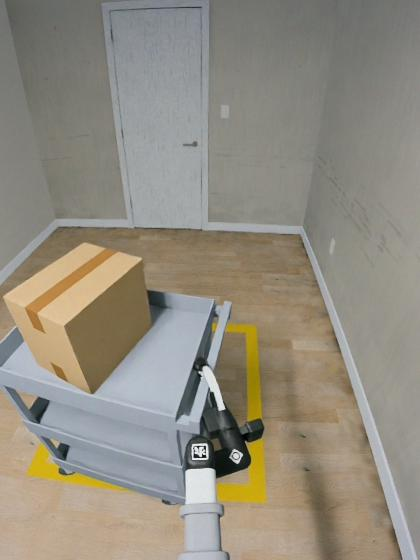

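move:
  blocking: false
  cameras: []
  r2: {"joints":{"gripper_m":0.1}}

wait:
  seconds: 3
  cameras: ["r2_head_camera"]

move:
  blocking: false
  cameras: []
  r2: {"base":{"translate_m":-0.35},"pace":"slow"}

wait:
  seconds: 9
  cameras: ["r2_head_camera"]

Scene clock: 690.73 s.
move: r2 moving
r1: as last shown
r1.turned_by_imu: +0.000
r1.lidar_m: 4.90 2.76 0.25 - 0.25 0.28 0.81 1.18 1.34 2.69 2.83 4.06
r1.motor_effort: lift_m=+20(20) arm_m=+4(4) wheel_0=+0(0) wheel_1=+7(7) wheel_2=-1(1)
r1.servo_current: wrist_yaw_rad=65(72) wrist_pitch_rad=39(46) wrist_roll_rad=39(65) gripper_m=46(46)
r1.contact_limits: translate_m 0.8
r1.wrist_depth_mm: - 135 - - 473 256 184 / - 120 142 - 477 260 186 / - 125 165 - 484 263 188 / 110 135 211 - 492 266 189 / 216 - - - 500 266 190 / 1008 1182 194 1182 188 266 190 / 750 750 759 798 439 216 190
r2.base_odometry: x=-6.650 y=-0.828 heading=-1.221
r2.turned_by_wheels: +0.000
r2.turned_by_imu: +0.000
r2.base_tilt: forward=-0.7 right=+0.1
r2.lidar_m: 0.48 0.50 2.40 2.01 2.04 1.61 1.59 1.02 0.81 0.78 0.86 1.30
r2.base_status: not commanded
r2.joint_positions: lift_m=+0.668 arm_m=+0.190 wrist_yaw_rad=+0.224 wrist_pitch_rad=-0.002 wrist_roll_rad=+1.570 gripper_m=-0.003
r2.joint_status: gripper_m moving
r2.measured_speeds: all 0
r2.motor_effort: lift_m=+14(14) arm_m=-2(2) wheel_0=+9(9) wheel_1=-1(1) wheel_2=-3(3)
r2.servo_current: wrist_yaw_rad=163(169) wrist_pitch_rad=39(46) wrist_roll_rad=39(52) gripper_m=85(91)
r2.contact_limits: arm_m 0
r2.hand_pose: x=+0.6615 y=-0.0213 z=+0.8471 quat_wxyz=(+0.703, +0.702, +0.078, +0.080) (m; r2's base frame)
r2.wrist_depth_mm: - - - - - 1756 1229 / - - - - - 1808 1308 / - - - 430 - 1661 1118 / - - - 338 394 1863 496 / - - - 263 294 1863 521 / - - 192 165 184 1808 - / - - 424 - 199 - -
pictures: none
No camera images: "cameras" was empty.

Scene clock: 692.23 s.
earlier move: r2 done
r1.base_odometry: x=-2.185 y=-0.315 heading=-2.352
r1.turned_by_wheels: +0.000
r1.turned_by_imu: +0.000
r1.base_tilt: forward=-1.6 right=+1.3
r1.lidar_m: 4.91 2.79 0.25 - 0.25 0.28 0.81 1.20 1.35 2.70 2.85 4.04
r1.base_status: not commanded
r1.joint_positions: lift_m=+0.124 arm_m=+0.000 wrist_yaw_rad=+3.196 wrist_pitch_rad=+0.002 wrist_roll_rad=+0.000 gripper_m=+0.056
r1.joint_status: not commanded
r1.measured_speeds: all 0
r1.motor_effort: lift_m=+20(20) arm_m=+4(4) wheel_0=+0(1) wheel_1=+7(7) wheel_2=-1(1)
r1.servo_current: wrist_yaw_rad=46(72) wrist_pitch_rad=46(46) wrist_roll_rad=59(65) gripper_m=39(46)
r1.contact_limits: translate_m 0.8
r1.hand_pose: x=-0.1219 y=+0.0715 z=+0.3019 quat_wxyz=(-0.027, -0.001, +0.000, +1.000) (m; r1's base frame)
r1.wrist_depth_mm: - 135 - - 466 255 184 / - 120 142 - 473 259 186 / - 125 165 - 480 264 189 / 110 135 210 - 488 265 189 / 215 - - - 492 266 189 / 991 1182 193 1182 187 267 190 / 750 768 750 788 439 214 190
r2.base_odometry: x=-6.650 y=-0.829 heading=-1.222
r2.turned_by_wheels: -0.001
r2.turned_by_imu: -0.001
r2.base_tilt: forward=-0.7 right=+0.1
r2.lidar_m: 0.48 0.53 0.90 2.01 2.09 1.62 1.59 1.03 0.79 0.79 0.85 1.33
r2.base_status: not commanded
r2.joint_positions: lift_m=+0.668 arm_m=+0.190 wrist_yaw_rad=+0.198 wrist_pitch_rad=-0.002 wrist_roll_rad=+1.570 gripper_m=+0.100
r2.joint_status: all done
r2.measured_speeds: all 0
r2.motor_effort: lift_m=+14(14) arm_m=-3(4) wheel_0=+0(10) wheel_1=-1(2) wheel_2=-3(3)
r2.servo_current: wrist_yaw_rad=33(169) wrist_pitch_rad=39(46) wrist_roll_rad=39(59) gripper_m=52(124)
r2.contact_limits: arm_m 0
r2.hand_pose: x=+0.6609 y=-0.0290 z=+0.8471 quat_wxyz=(+0.704, +0.703, +0.069, +0.071) (m; r2's base frame)
r2.wrist_depth_mm: - - - - - 1708 1160 / - - - - - 1708 1229 / - - - 439 - 1708 1098 / - - - 370 - 1756 455 / - - - 291 349 1708 521 / - - 191 185 193 597 - / - - 449 - - 1863 -
wait: 1.50 of 3 s (r2 has come to rest)
pictures: r2_head_camera
Images, in order (width x height): r2_head_camera 420x560.

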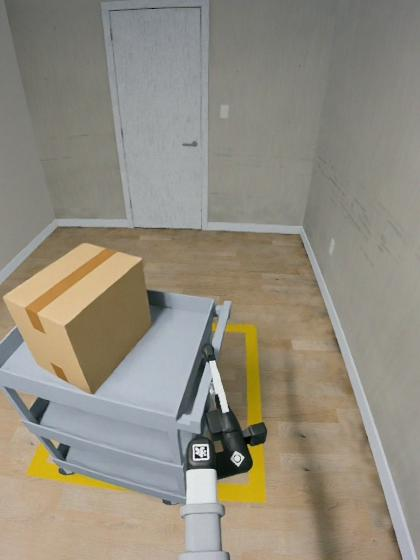

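Scene clock: 692.73 s.
move: r2 moving
r1: as last shown
r1.base_tilt: forward=-1.6 right=+1.2
r1.lidar_m: 4.90 2.76 0.25 - 0.25 0.28 0.80 1.18 1.37 2.68 2.83 4.09
r1.servo_current: wrist_yaw_rad=65(78) wrist_pitch_rad=39(46) wrist_roll_rad=46(65) gripper_m=39(46)
r1.contact_limits: translate_m 0.8
r1.wrist_depth_mm: - 134 - - 469 256 185 / - 120 142 - 477 259 186 / - 125 165 - 484 263 188 / 110 135 211 - 492 265 189 / 215 - - - 496 266 190 / 991 1205 194 1182 188 267 190 / 759 759 759 798 439 214 190
r2.base_odometry: x=-6.654 y=-0.817 heading=-1.222
r2.turned_by_wheels: +0.000
r2.turned_by_imu: +0.000
r2.base_tilt: forward=-0.7 right=+0.1
r2.lidar_m: 0.49 0.53 2.18 2.01 2.06 1.60 1.58 1.03 0.81 0.78 0.84 1.29
r2.base_status: translate_m moving
r2.joint_positions: lift_m=+0.668 arm_m=+0.190 wrist_yaw_rad=+0.198 wrist_pitch_rad=-0.002 wrist_roll_rad=+1.570 gripper_m=+0.100
r2.joint_status: not commanded
r2.measured_speeds: translate_m=-0.048 strafe_m=+0.000 rotate_rad=+0.002 lift_m=+0.000 arm_m=+0.000 wrist_yaw_rad=+0.000 wrist_pitch_rad=+0.000 wrist_roll_rad=+0.000
r2.motor_effort: lift_m=+14(14) arm_m=-4(4) wheel_0=-2(7) wheel_1=-6(7) wheel_2=+8(9)
r2.servo_current: wrist_yaw_rad=39(52) wrist_pitch_rad=39(46) wrist_roll_rad=59(59) gripper_m=52(52)
r2.contact_limits: arm_m 0
r2.hand_pose: x=+0.6609 y=-0.0290 z=+0.8471 quat_wxyz=(+0.704, +0.703, +0.069, +0.071) (m; r2's base frame)
r2.wrist_depth_mm: - - - - - 1661 1138 / - - - - - 1661 1205 / - - - 455 - 1708 1098 / - - - 373 - 1618 455 / - - - 296 351 1661 544 / - - 188 187 193 615 - / - - 455 - - 1863 -
pictures: none
No camera images: "cameras" was empty.

Scene clock: 697.03 s.
earlier move: r2 done
r1.base_odometry: x=-2.185 y=-0.315 heading=-2.352
r1.turned_by_wheels: +0.000
r1.turned_by_imu: +0.000
r1.base_tilt: forward=-1.6 right=+1.3
r1.lidar_m: 4.90 2.76 0.25 - 0.25 0.28 0.79 1.20 1.36 2.69 2.85 4.07
r1.base_status: not commanded
r1.joint_positions: lift_m=+0.124 arm_m=+0.000 wrist_yaw_rad=+3.196 wrist_pitch_rad=+0.002 wrist_roll_rad=+0.000 gripper_m=+0.056
r1.joint_status: not commanded
r1.measured_speeds: all 0
r1.motor_effort: lift_m=+19(20) arm_m=+4(5) wheel_0=+0(1) wheel_1=+7(7) wheel_2=-1(1)
r1.servo_current: wrist_yaw_rad=46(78) wrist_pitch_rad=46(46) wrist_roll_rad=59(72) gripper_m=46(52)
r1.contact_limits: translate_m 0.8
r1.hand_pose: x=-0.1219 y=+0.0715 z=+0.3019 quat_wxyz=(-0.027, -0.001, +0.000, +1.000) (m; r1's base frame)
r1.wrist_depth_mm: - 135 - - 466 256 184 / - 120 142 - 473 260 186 / - 124 165 - 488 262 187 / 110 135 211 - 492 265 189 / 215 - - - 496 266 190 / 1025 1229 194 1182 188 266 190 / 759 759 750 798 439 215 190
r2.base_odometry: x=-6.770 y=-0.500 heading=-1.222
r2.turned_by_wheels: +0.000
r2.turned_by_imu: +0.000
r2.base_tilt: forward=-0.6 right=+0.0
r2.lidar_m: 0.80 0.92 2.08 2.05 1.62 1.27 1.22 0.98 0.77 0.74 0.80 1.25
r2.base_status: done
r2.joint_positions: lift_m=+0.668 arm_m=+0.190 wrist_yaw_rad=+0.198 wrist_pitch_rad=-0.002 wrist_roll_rad=+1.570 gripper_m=+0.100
r2.joint_status: not commanded
r2.measured_speeds: all 0
r2.motor_effort: lift_m=+14(14) arm_m=-3(4) wheel_0=-3(11) wheel_1=-4(7) wheel_2=+5(12)
r2.servo_current: wrist_yaw_rad=52(59) wrist_pitch_rad=39(52) wrist_roll_rad=52(65) gripper_m=52(65)
r2.contact_limits: arm_m 0
r2.hand_pose: x=+0.6609 y=-0.0290 z=+0.8471 quat_wxyz=(+0.704, +0.703, +0.069, +0.071) (m; r2's base frame)
r2.wrist_depth_mm: - - - - - 1661 1160 / - - - - - 1863 1160 / - - - - - 1576 1182 / - - - 597 - 627 842 / - - - 402 - 504 455 / - - 195 418 194 421 436 / - - 609 - - - 473
wait: 4.30 of 9 s (r2 has come to rest)
pictures: r2_head_camera
Images, in order (width x height): r2_head_camera 420x560.

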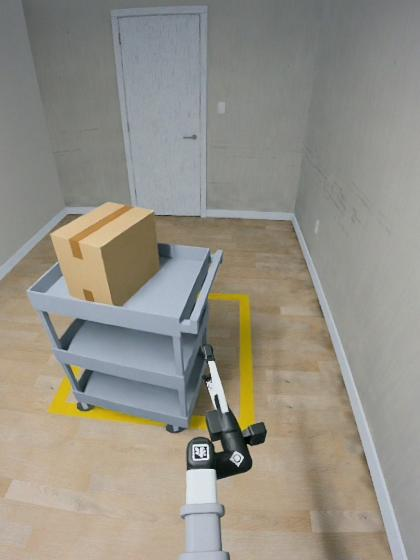

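move:
  blocking: false
  cameras: []
  r2: {"base":{"strafe_m":0.4},"joints":{"lift_m":0.58,"wrist_roll_rad":0,"wrist_yaw_rad":0,"gripper_m":0.14}}

wait:
  seconds: 5
  cameras: []

wait:
  seconds: 1
  cameras: ["r2_head_camera","r2_wrist_camera"]

Scene clock: 707.97 s.
move: r2 moving
r1: as last shown
r1.lidar_m: 4.90 2.76 0.25 - 0.25 0.30 0.79 1.20 1.36 2.67 2.85 4.06
r1.servo_current: wrist_yaw_rad=59(59) wrist_pitch_rad=39(46) wrist_roll_rad=33(72) gripper_m=39(46)
r1.contact_limits: translate_m 0.8
r1.wrist_depth_mm: - 135 - - 469 257 185 / - 120 142 - 477 260 186 / - 125 165 - 484 262 188 / 110 135 211 - 496 265 189 / 214 - - - 496 266 190 / 1008 1205 194 1182 188 266 190 / 750 759 750 798 439 215 190
r2.base_odometry: x=-6.736 y=-0.487 heading=-1.222
r2.turned_by_wheels: +0.000
r2.turned_by_imu: +0.001
r2.base_tilt: forward=-0.6 right=+0.1
r2.lidar_m: 0.81 0.94 2.03 2.01 1.59 1.27 1.24 1.04 0.78 0.78 0.87 1.29
r2.base_status: strafe_m moving
r2.joint_positions: lift_m=+0.630 arm_m=+0.190 wrist_yaw_rad=+0.003 wrist_pitch_rad=-0.002 wrist_roll_rad=+0.982 gripper_m=+0.115
r2.joint_status: lift_m moving; wrist_yaw_rad moving; wrist_roll_rad moving; gripper_m moving
r2.measured_speeds: translate_m=+0.000 strafe_m=+0.140 rotate_rad=+0.001 lift_m=-0.146 arm_m=+0.000 wrist_yaw_rad=-0.005 wrist_pitch_rad=+0.000 wrist_roll_rad=-1.820
r2.motor_effort: lift_m=+14(17) arm_m=-3(4) wheel_0=-13(13) wheel_1=+11(11) wheel_2=-1(4)
r2.servo_current: wrist_yaw_rad=46(91) wrist_pitch_rad=46(52) wrist_roll_rad=104(104) gripper_m=72(98)
r2.contact_limits: arm_m 0
r2.hand_pose: x=+0.6495 y=-0.0866 z=+0.8091 quat_wxyz=(+0.882, +0.472, +0.000, +0.002) (m; r2's base frame)
r2.wrist_depth_mm: - - - - - - - / - - - - - - - / - - - - - - 1537 / - - - - - 1921 1308 / - - - 691 - 1661 1205 / - 621 200 - 193 1281 1060 / 539 569 433 - - 559 878
pictures: none
No camera images: "cameras" was empty.

Scene clock: 710.13 s.
earlier move: r2 done
r1.base_odometry: x=-2.185 y=-0.315 heading=-2.352
r1.turned_by_wheels: +0.000
r1.turned_by_imu: +0.000
r1.base_tilt: forward=-1.6 right=+1.3
r1.lidar_m: 4.90 2.80 0.25 - 0.25 0.29 0.82 1.19 1.35 2.69 2.85 4.06
r1.base_status: not commanded
r1.joint_positions: lift_m=+0.124 arm_m=+0.000 wrist_yaw_rad=+3.196 wrist_pitch_rad=+0.002 wrist_roll_rad=+0.000 gripper_m=+0.056
r1.joint_status: not commanded
r1.measured_speeds: all 0
r1.motor_effort: lift_m=+20(20) arm_m=+4(5) wheel_0=+0(1) wheel_1=+7(7) wheel_2=-1(1)
r1.servo_current: wrist_yaw_rad=52(85) wrist_pitch_rad=39(52) wrist_roll_rad=39(72) gripper_m=39(52)
r1.contact_limits: translate_m 0.8
r1.hand_pose: x=-0.1219 y=+0.0715 z=+0.3019 quat_wxyz=(-0.027, -0.001, +0.000, +1.000) (m; r1's base frame)
r1.wrist_depth_mm: - 135 - - 466 256 183 / - 120 142 - 477 262 186 / - 125 165 - 484 263 189 / 110 135 211 - 488 265 189 / 215 - - - 500 266 190 / 991 1205 193 1205 187 266 190 / 750 759 750 798 439 214 189
r2.base_odometry: x=-6.394 y=-0.363 heading=-1.222
r2.turned_by_wheels: +0.000
r2.turned_by_imu: +0.000
r2.base_tilt: forward=-0.7 right=+0.1
r2.lidar_m: 0.86 2.36 1.67 1.65 1.56 1.22 1.21 1.31 1.17 1.14 1.23 0.88
r2.base_status: done
r2.joint_positions: lift_m=+0.580 arm_m=+0.190 wrist_yaw_rad=+0.003 wrist_pitch_rad=-0.002 wrist_roll_rad=+0.002 gripper_m=+0.140
r2.joint_status: all done
r2.measured_speeds: all 0
r2.motor_effort: lift_m=+14(17) arm_m=-3(4) wheel_0=-2(13) wheel_1=+1(12) wheel_2=+0(4)
r2.servo_current: wrist_yaw_rad=46(91) wrist_pitch_rad=39(52) wrist_roll_rad=52(104) gripper_m=46(111)
r2.contact_limits: arm_m 0
r2.hand_pose: x=+0.6495 y=-0.0866 z=+0.7591 quat_wxyz=(+1.000, +0.001, -0.001, +0.001) (m; r2's base frame)
r2.wrist_depth_mm: - - - 535 - - - / - - 591 535 - - - / - - 569 512 449 421 449 / - 574 525 488 452 418 - / - - - - - - - / - 591 196 160 197 407 1808 / 1708 1618 549 - - - 1499
wait: 2.17 of 5 s (r2 has come to rest)
pictures: none
No camera images: "cameras" was empty.

Scene clock: 711.13 s.
r1.base_odometry: x=-2.185 y=-0.315 heading=-2.352
r1.turned_by_wheels: +0.000
r1.turned_by_imu: +0.000
r1.base_tilt: forward=-1.6 right=+1.3
r1.lidar_m: 4.90 2.78 0.25 - 0.25 0.27 0.81 1.20 1.34 2.68 2.85 4.04
r1.base_status: not commanded
r1.joint_positions: lift_m=+0.124 arm_m=+0.000 wrist_yaw_rad=+3.196 wrist_pitch_rad=+0.002 wrist_roll_rad=+0.000 gripper_m=+0.056
r1.joint_status: not commanded
r1.measured_speeds: all 0
r1.motor_effort: lift_m=+19(20) arm_m=+4(5) wheel_0=+0(1) wheel_1=+7(7) wheel_2=-1(1)
r1.servo_current: wrist_yaw_rad=65(85) wrist_pitch_rad=39(52) wrist_roll_rad=46(72) gripper_m=46(52)
r1.contact_limits: translate_m 0.8
r1.hand_pose: x=-0.1219 y=+0.0715 z=+0.3019 quat_wxyz=(-0.027, -0.001, +0.000, +1.000) (m; r1's base frame)
r1.wrist_depth_mm: - 135 - - 469 257 184 / - 120 142 - 477 259 186 / - 124 165 - 488 262 187 / 110 135 211 - 492 265 189 / 215 - - - 496 266 189 / 1008 1205 195 1182 188 266 190 / 750 759 750 798 439 215 190
r2.base_odometry: x=-6.394 y=-0.363 heading=-1.222
r2.turned_by_wheels: +0.000
r2.turned_by_imu: +0.000
r2.base_tilt: forward=-0.7 right=+0.1
r2.lidar_m: 0.88 2.36 1.69 1.67 1.56 1.25 1.19 1.30 1.17 1.13 1.25 0.86
r2.base_status: done
r2.joint_positions: lift_m=+0.580 arm_m=+0.190 wrist_yaw_rad=+0.003 wrist_pitch_rad=-0.002 wrist_roll_rad=+0.002 gripper_m=+0.140
r2.joint_status: all done
r2.measured_speeds: all 0
r2.motor_effort: lift_m=+14(17) arm_m=-3(4) wheel_0=-2(13) wheel_1=+1(12) wheel_2=+0(4)
r2.servo_current: wrist_yaw_rad=46(91) wrist_pitch_rad=46(52) wrist_roll_rad=52(104) gripper_m=46(111)
r2.contact_limits: arm_m 0
r2.hand_pose: x=+0.6495 y=-0.0866 z=+0.7591 quat_wxyz=(+1.000, +0.001, -0.001, +0.001) (m; r2's base frame)
r2.wrist_depth_mm: - - - 535 - - - / - - 597 539 - - - / - - 574 512 452 421 445 / - 569 521 488 452 421 - / - - - - - - - / - 580 196 160 197 410 1863 / 1756 1576 549 - - - 1499
wait: 1.00 s; at rest by 0.27 s
pictures: r2_head_camera, r2_wrist_camera
Images, in order (width x height): r2_head_camera 420x560, r2_wrist_camera 616x392.

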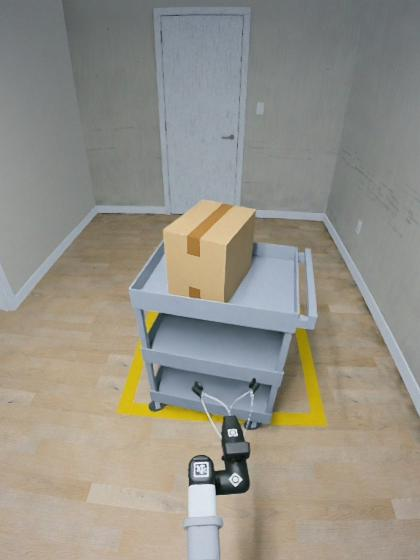

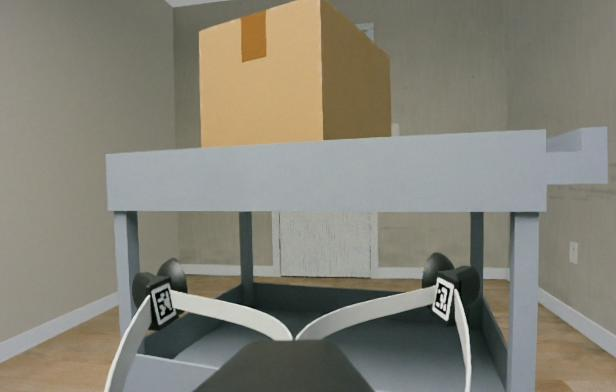

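move:
  blocking: false
  cameras: []
  r2: {"joints":{"lift_m":0.64,"gripper_m":0.12}}

wait:
  seconds: 2
  cameras: []

move:
  blocking: false
  cameras: []
  r2: {"base":{"translate_m":0.36},"pace":"slow"}

wait:
  seconds: 9
  cameras: ["r2_head_camera","r2_wrist_camera"]

Scene clock: 723.43 s.
move: r2 moving
r1: as last shown
r1.lidar_m: 4.87 2.80 0.25 - 0.25 0.27 0.79 1.19 1.37 2.67 2.85 4.05
r1.motor_effort: lift_m=+19(20) arm_m=+4(4) wheel_0=+0(1) wheel_1=+7(7) wheel_2=-1(1)
r1.servo_current: wrist_yaw_rad=52(65) wrist_pitch_rad=33(46) wrist_roll_rad=52(52) gripper_m=46(46)
r1.contact_limits: translate_m 0.8
r1.wrist_depth_mm: - 135 - - 466 256 184 / - 120 142 - 480 260 186 / - 125 165 - 477 263 188 / 110 135 211 - 492 266 189 / 215 - - - 496 266 190 / 991 1205 193 1182 187 266 190 / 750 759 759 798 442 215 190
r2.base_odometry: x=-6.394 y=-0.363 heading=-1.222
r2.turned_by_wheels: +0.000
r2.turned_by_imu: +0.000
r2.base_tilt: forward=-0.7 right=+0.0
r2.lidar_m: 0.88 2.36 1.69 1.63 1.54 1.22 1.20 1.29 1.17 1.14 1.25 0.87
r2.base_status: not commanded
r2.joint_positions: lift_m=+0.617 arm_m=+0.190 wrist_yaw_rad=+0.003 wrist_pitch_rad=-0.002 wrist_roll_rad=+0.002 gripper_m=+0.129
r2.joint_status: lift_m moving; gripper_m moving
r2.measured_speeds: translate_m=+0.000 strafe_m=+0.000 rotate_rad=+0.000 lift_m=+0.123 arm_m=+0.000 wrist_yaw_rad=+0.000 wrist_pitch_rad=+0.000 wrist_roll_rad=+0.000
r2.motor_effort: lift_m=+23(24) arm_m=-3(4) wheel_0=-2(3) wheel_1=+1(2) wheel_2=+0(1)
r2.servo_current: wrist_yaw_rad=59(59) wrist_pitch_rad=46(46) wrist_roll_rad=52(59) gripper_m=65(91)
r2.contact_limits: arm_m 0
r2.hand_pose: x=+0.6495 y=-0.0866 z=+0.7956 quat_wxyz=(+1.000, +0.001, -0.001, +0.001) (m; r2's base frame)
r2.wrist_depth_mm: - - - - - - - / - - 597 530 - - - / - - 603 535 - - - / - 574 517 473 442 415 397 / - - - - - - - / - 591 194 - 193 413 1863 / 1661 1661 741 - - - 1537
pictures: none
No camera images: "cameras" was empty.

Scene clock: 724.10 s.
earlier move: r2 done
r1.base_odometry: x=-2.185 y=-0.315 heading=-2.352
r1.turned_by_wheels: +0.000
r1.turned_by_imu: +0.000
r1.base_tilt: forward=-1.6 right=+1.3
r1.lidar_m: 4.91 2.77 0.25 - 0.25 0.29 0.81 1.19 1.38 2.69 2.83 4.06
r1.base_status: not commanded
r1.joint_positions: lift_m=+0.124 arm_m=+0.000 wrist_yaw_rad=+3.196 wrist_pitch_rad=+0.002 wrist_roll_rad=+0.000 gripper_m=+0.056
r1.joint_status: not commanded
r1.measured_speeds: all 0
r1.motor_effort: lift_m=+19(20) arm_m=+4(4) wheel_0=+0(1) wheel_1=+7(7) wheel_2=-1(1)
r1.servo_current: wrist_yaw_rad=52(65) wrist_pitch_rad=46(52) wrist_roll_rad=65(65) gripper_m=46(46)
r1.contact_limits: translate_m 0.8
r1.hand_pose: x=-0.1219 y=+0.0715 z=+0.3019 quat_wxyz=(-0.027, -0.001, +0.000, +1.000) (m; r1's base frame)
r1.wrist_depth_mm: - 135 - - 466 255 185 / - 120 142 - 477 259 186 / - 124 165 - 484 263 188 / 110 135 211 - 492 266 189 / 214 - - - 496 265 190 / 1025 1182 195 1205 188 268 190 / 750 759 750 798 439 214 190
r2.base_odometry: x=-6.394 y=-0.363 heading=-1.222
r2.turned_by_wheels: +0.000
r2.turned_by_imu: +0.000
r2.base_tilt: forward=-0.6 right=+0.1
r2.lidar_m: 0.89 2.36 1.69 1.64 1.53 1.22 1.20 1.32 1.17 1.14 1.25 0.88
r2.base_status: not commanded
r2.joint_positions: lift_m=+0.640 arm_m=+0.190 wrist_yaw_rad=+0.003 wrist_pitch_rad=-0.002 wrist_roll_rad=+0.002 gripper_m=+0.120
r2.joint_status: all done
r2.measured_speeds: all 0
r2.motor_effort: lift_m=+21(24) arm_m=-3(4) wheel_0=-2(3) wheel_1=+1(2) wheel_2=+0(1)
r2.servo_current: wrist_yaw_rad=52(65) wrist_pitch_rad=39(46) wrist_roll_rad=46(59) gripper_m=46(104)
r2.contact_limits: arm_m 0
r2.hand_pose: x=+0.6495 y=-0.0866 z=+0.8185 quat_wxyz=(+1.000, +0.001, -0.001, +0.001) (m; r2's base frame)
r2.wrist_depth_mm: - - - - - - - / - - 603 535 - - - / - - 603 535 - - - / - - 525 492 452 418 394 / - - 530 - 452 418 - / - 585 197 - 196 442 1756 / 1756 1921 788 - - 436 1661
wait: 0.67 of 2 s (r2 has come to rest)
pictures: none
No camera images: "cameras" was empty.

Scene clock: 724.60 s.
move: r2 moving
r1: as last shown
r1.base_tilt: forward=-1.6 right=+1.2
r1.lidar_m: 4.91 2.78 0.25 - 0.25 0.28 0.77 1.18 1.36 2.69 2.85 4.04
r1.motor_effort: lift_m=+19(20) arm_m=+4(4) wheel_0=+0(0) wheel_1=+7(7) wheel_2=-1(1)
r1.servo_current: wrist_yaw_rad=59(59) wrist_pitch_rad=46(46) wrist_roll_rad=33(59) gripper_m=33(46)
r1.contact_limits: translate_m 0.8
r1.wrist_depth_mm: - 135 - - 466 255 184 / - 120 142 - 473 260 186 / - 124 165 - 488 263 187 / 110 135 211 - 488 265 189 / 214 - - - 492 265 190 / 1008 1205 194 1182 188 266 191 / 750 750 759 788 439 216 190
r2.base_odometry: x=-6.390 y=-0.375 heading=-1.222
r2.turned_by_wheels: +0.000
r2.turned_by_imu: +0.000
r2.base_tilt: forward=-0.7 right=+0.1
r2.lidar_m: 0.87 2.37 1.68 1.65 1.57 1.24 1.21 1.32 1.16 1.13 1.24 0.86
r2.base_status: translate_m moving
r2.joint_positions: lift_m=+0.640 arm_m=+0.190 wrist_yaw_rad=+0.003 wrist_pitch_rad=-0.002 wrist_roll_rad=+0.002 gripper_m=+0.120
r2.joint_status: not commanded
r2.measured_speeds: translate_m=+0.048 strafe_m=+0.000 rotate_rad=+0.000 lift_m=+0.000 arm_m=+0.000 wrist_yaw_rad=+0.000 wrist_pitch_rad=+0.000 wrist_roll_rad=+0.000
r2.motor_effort: lift_m=+21(21) arm_m=-3(4) wheel_0=+6(7) wheel_1=+7(7) wheel_2=-10(11)
r2.servo_current: wrist_yaw_rad=46(52) wrist_pitch_rad=46(46) wrist_roll_rad=46(59) gripper_m=59(59)
r2.contact_limits: arm_m 0
r2.hand_pose: x=+0.6495 y=-0.0866 z=+0.8185 quat_wxyz=(+1.000, +0.001, -0.001, +0.001) (m; r2's base frame)
r2.wrist_depth_mm: - - - - - - - / - - 574 521 - - - / - - 585 521 - - - / - - 521 480 442 407 389 / - 585 508 - 439 407 - / - 574 198 - 195 798 1756 / 1708 1863 778 - - 402 1618
pictures: none
No camera images: "cameras" was empty.

Scene clock: 729.00 s.
earlier move: r2 done
r1.base_odometry: x=-2.185 y=-0.315 heading=-2.352
r1.turned_by_wheels: +0.000
r1.turned_by_imu: +0.000
r1.base_tilt: forward=-1.6 right=+1.3
r1.lidar_m: 4.90 2.78 0.25 - 0.25 0.30 0.80 1.19 1.34 2.68 2.84 4.08
r1.base_status: not commanded
r1.joint_positions: lift_m=+0.124 arm_m=+0.000 wrist_yaw_rad=+3.196 wrist_pitch_rad=+0.002 wrist_roll_rad=+0.000 gripper_m=+0.056
r1.joint_status: not commanded
r1.measured_speeds: all 0
r1.motor_effort: lift_m=+19(20) arm_m=+4(4) wheel_0=+0(1) wheel_1=+7(7) wheel_2=-1(1)
r1.servo_current: wrist_yaw_rad=72(78) wrist_pitch_rad=39(52) wrist_roll_rad=46(72) gripper_m=39(52)
r1.contact_limits: translate_m 0.8
r1.hand_pose: x=-0.1219 y=+0.0715 z=+0.3019 quat_wxyz=(-0.027, -0.001, +0.000, +1.000) (m; r1's base frame)
r1.wrist_depth_mm: - 134 - - 466 255 184 / - 120 142 - 480 260 186 / - 125 165 - 480 262 187 / 110 136 211 - 488 264 189 / 215 - - - 492 265 190 / 991 1205 193 1182 188 266 190 / 741 759 768 778 439 215 190
r2.base_odometry: x=-6.271 y=-0.701 heading=-1.223
r2.turned_by_wheels: -0.001
r2.turned_by_imu: -0.001
r2.base_tilt: forward=-0.7 right=+0.1
r2.lidar_m: 0.66 2.07 1.63 1.60 1.75 1.58 1.54 1.54 1.21 1.17 1.29 0.67
r2.base_status: done
r2.joint_positions: lift_m=+0.640 arm_m=+0.190 wrist_yaw_rad=-0.010 wrist_pitch_rad=-0.002 wrist_roll_rad=+0.002 gripper_m=+0.120
r2.joint_status: not commanded
r2.measured_speeds: all 0
r2.motor_effort: lift_m=+21(21) arm_m=+4(5) wheel_0=+4(12) wheel_1=+4(9) wheel_2=-10(18)
r2.servo_current: wrist_yaw_rad=65(78) wrist_pitch_rad=39(52) wrist_roll_rad=46(65) gripper_m=52(59)
r2.contact_limits: arm_m 0
r2.hand_pose: x=+0.6484 y=-0.0903 z=+0.8185 quat_wxyz=(+1.000, +0.001, -0.001, -0.005) (m; r2's base frame)
r2.wrist_depth_mm: - - - 310 291 276 - / - - - 314 294 277 - / - - - 315 296 277 - / 306 257 252 247 242 237 235 / 260 255 251 246 241 237 235 / - 191 197 247 213 237 - / 1708 1708 1808 - - - 1618
wait: 4.40 of 9 s (r2 has come to rest)
pictures: r2_head_camera, r2_wrist_camera
Images, in order (width x height): r2_head_camera 420x560, r2_wrist_camera 616x392.

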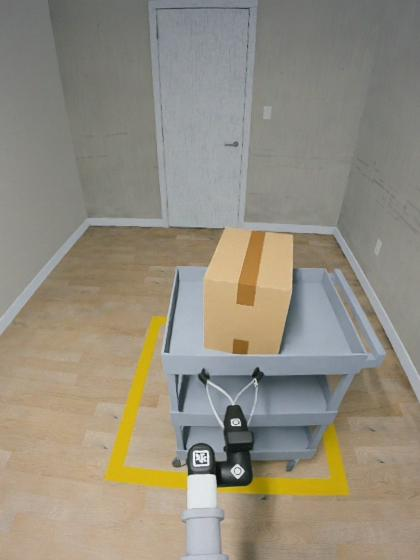

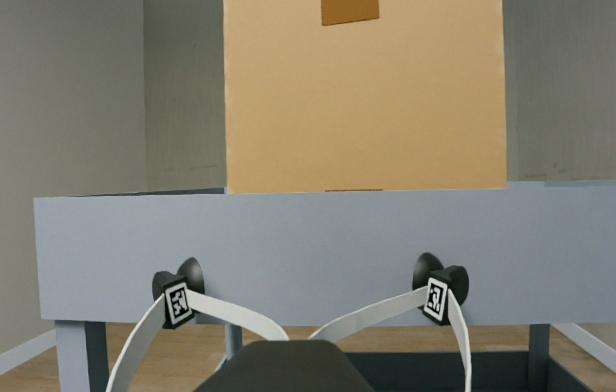

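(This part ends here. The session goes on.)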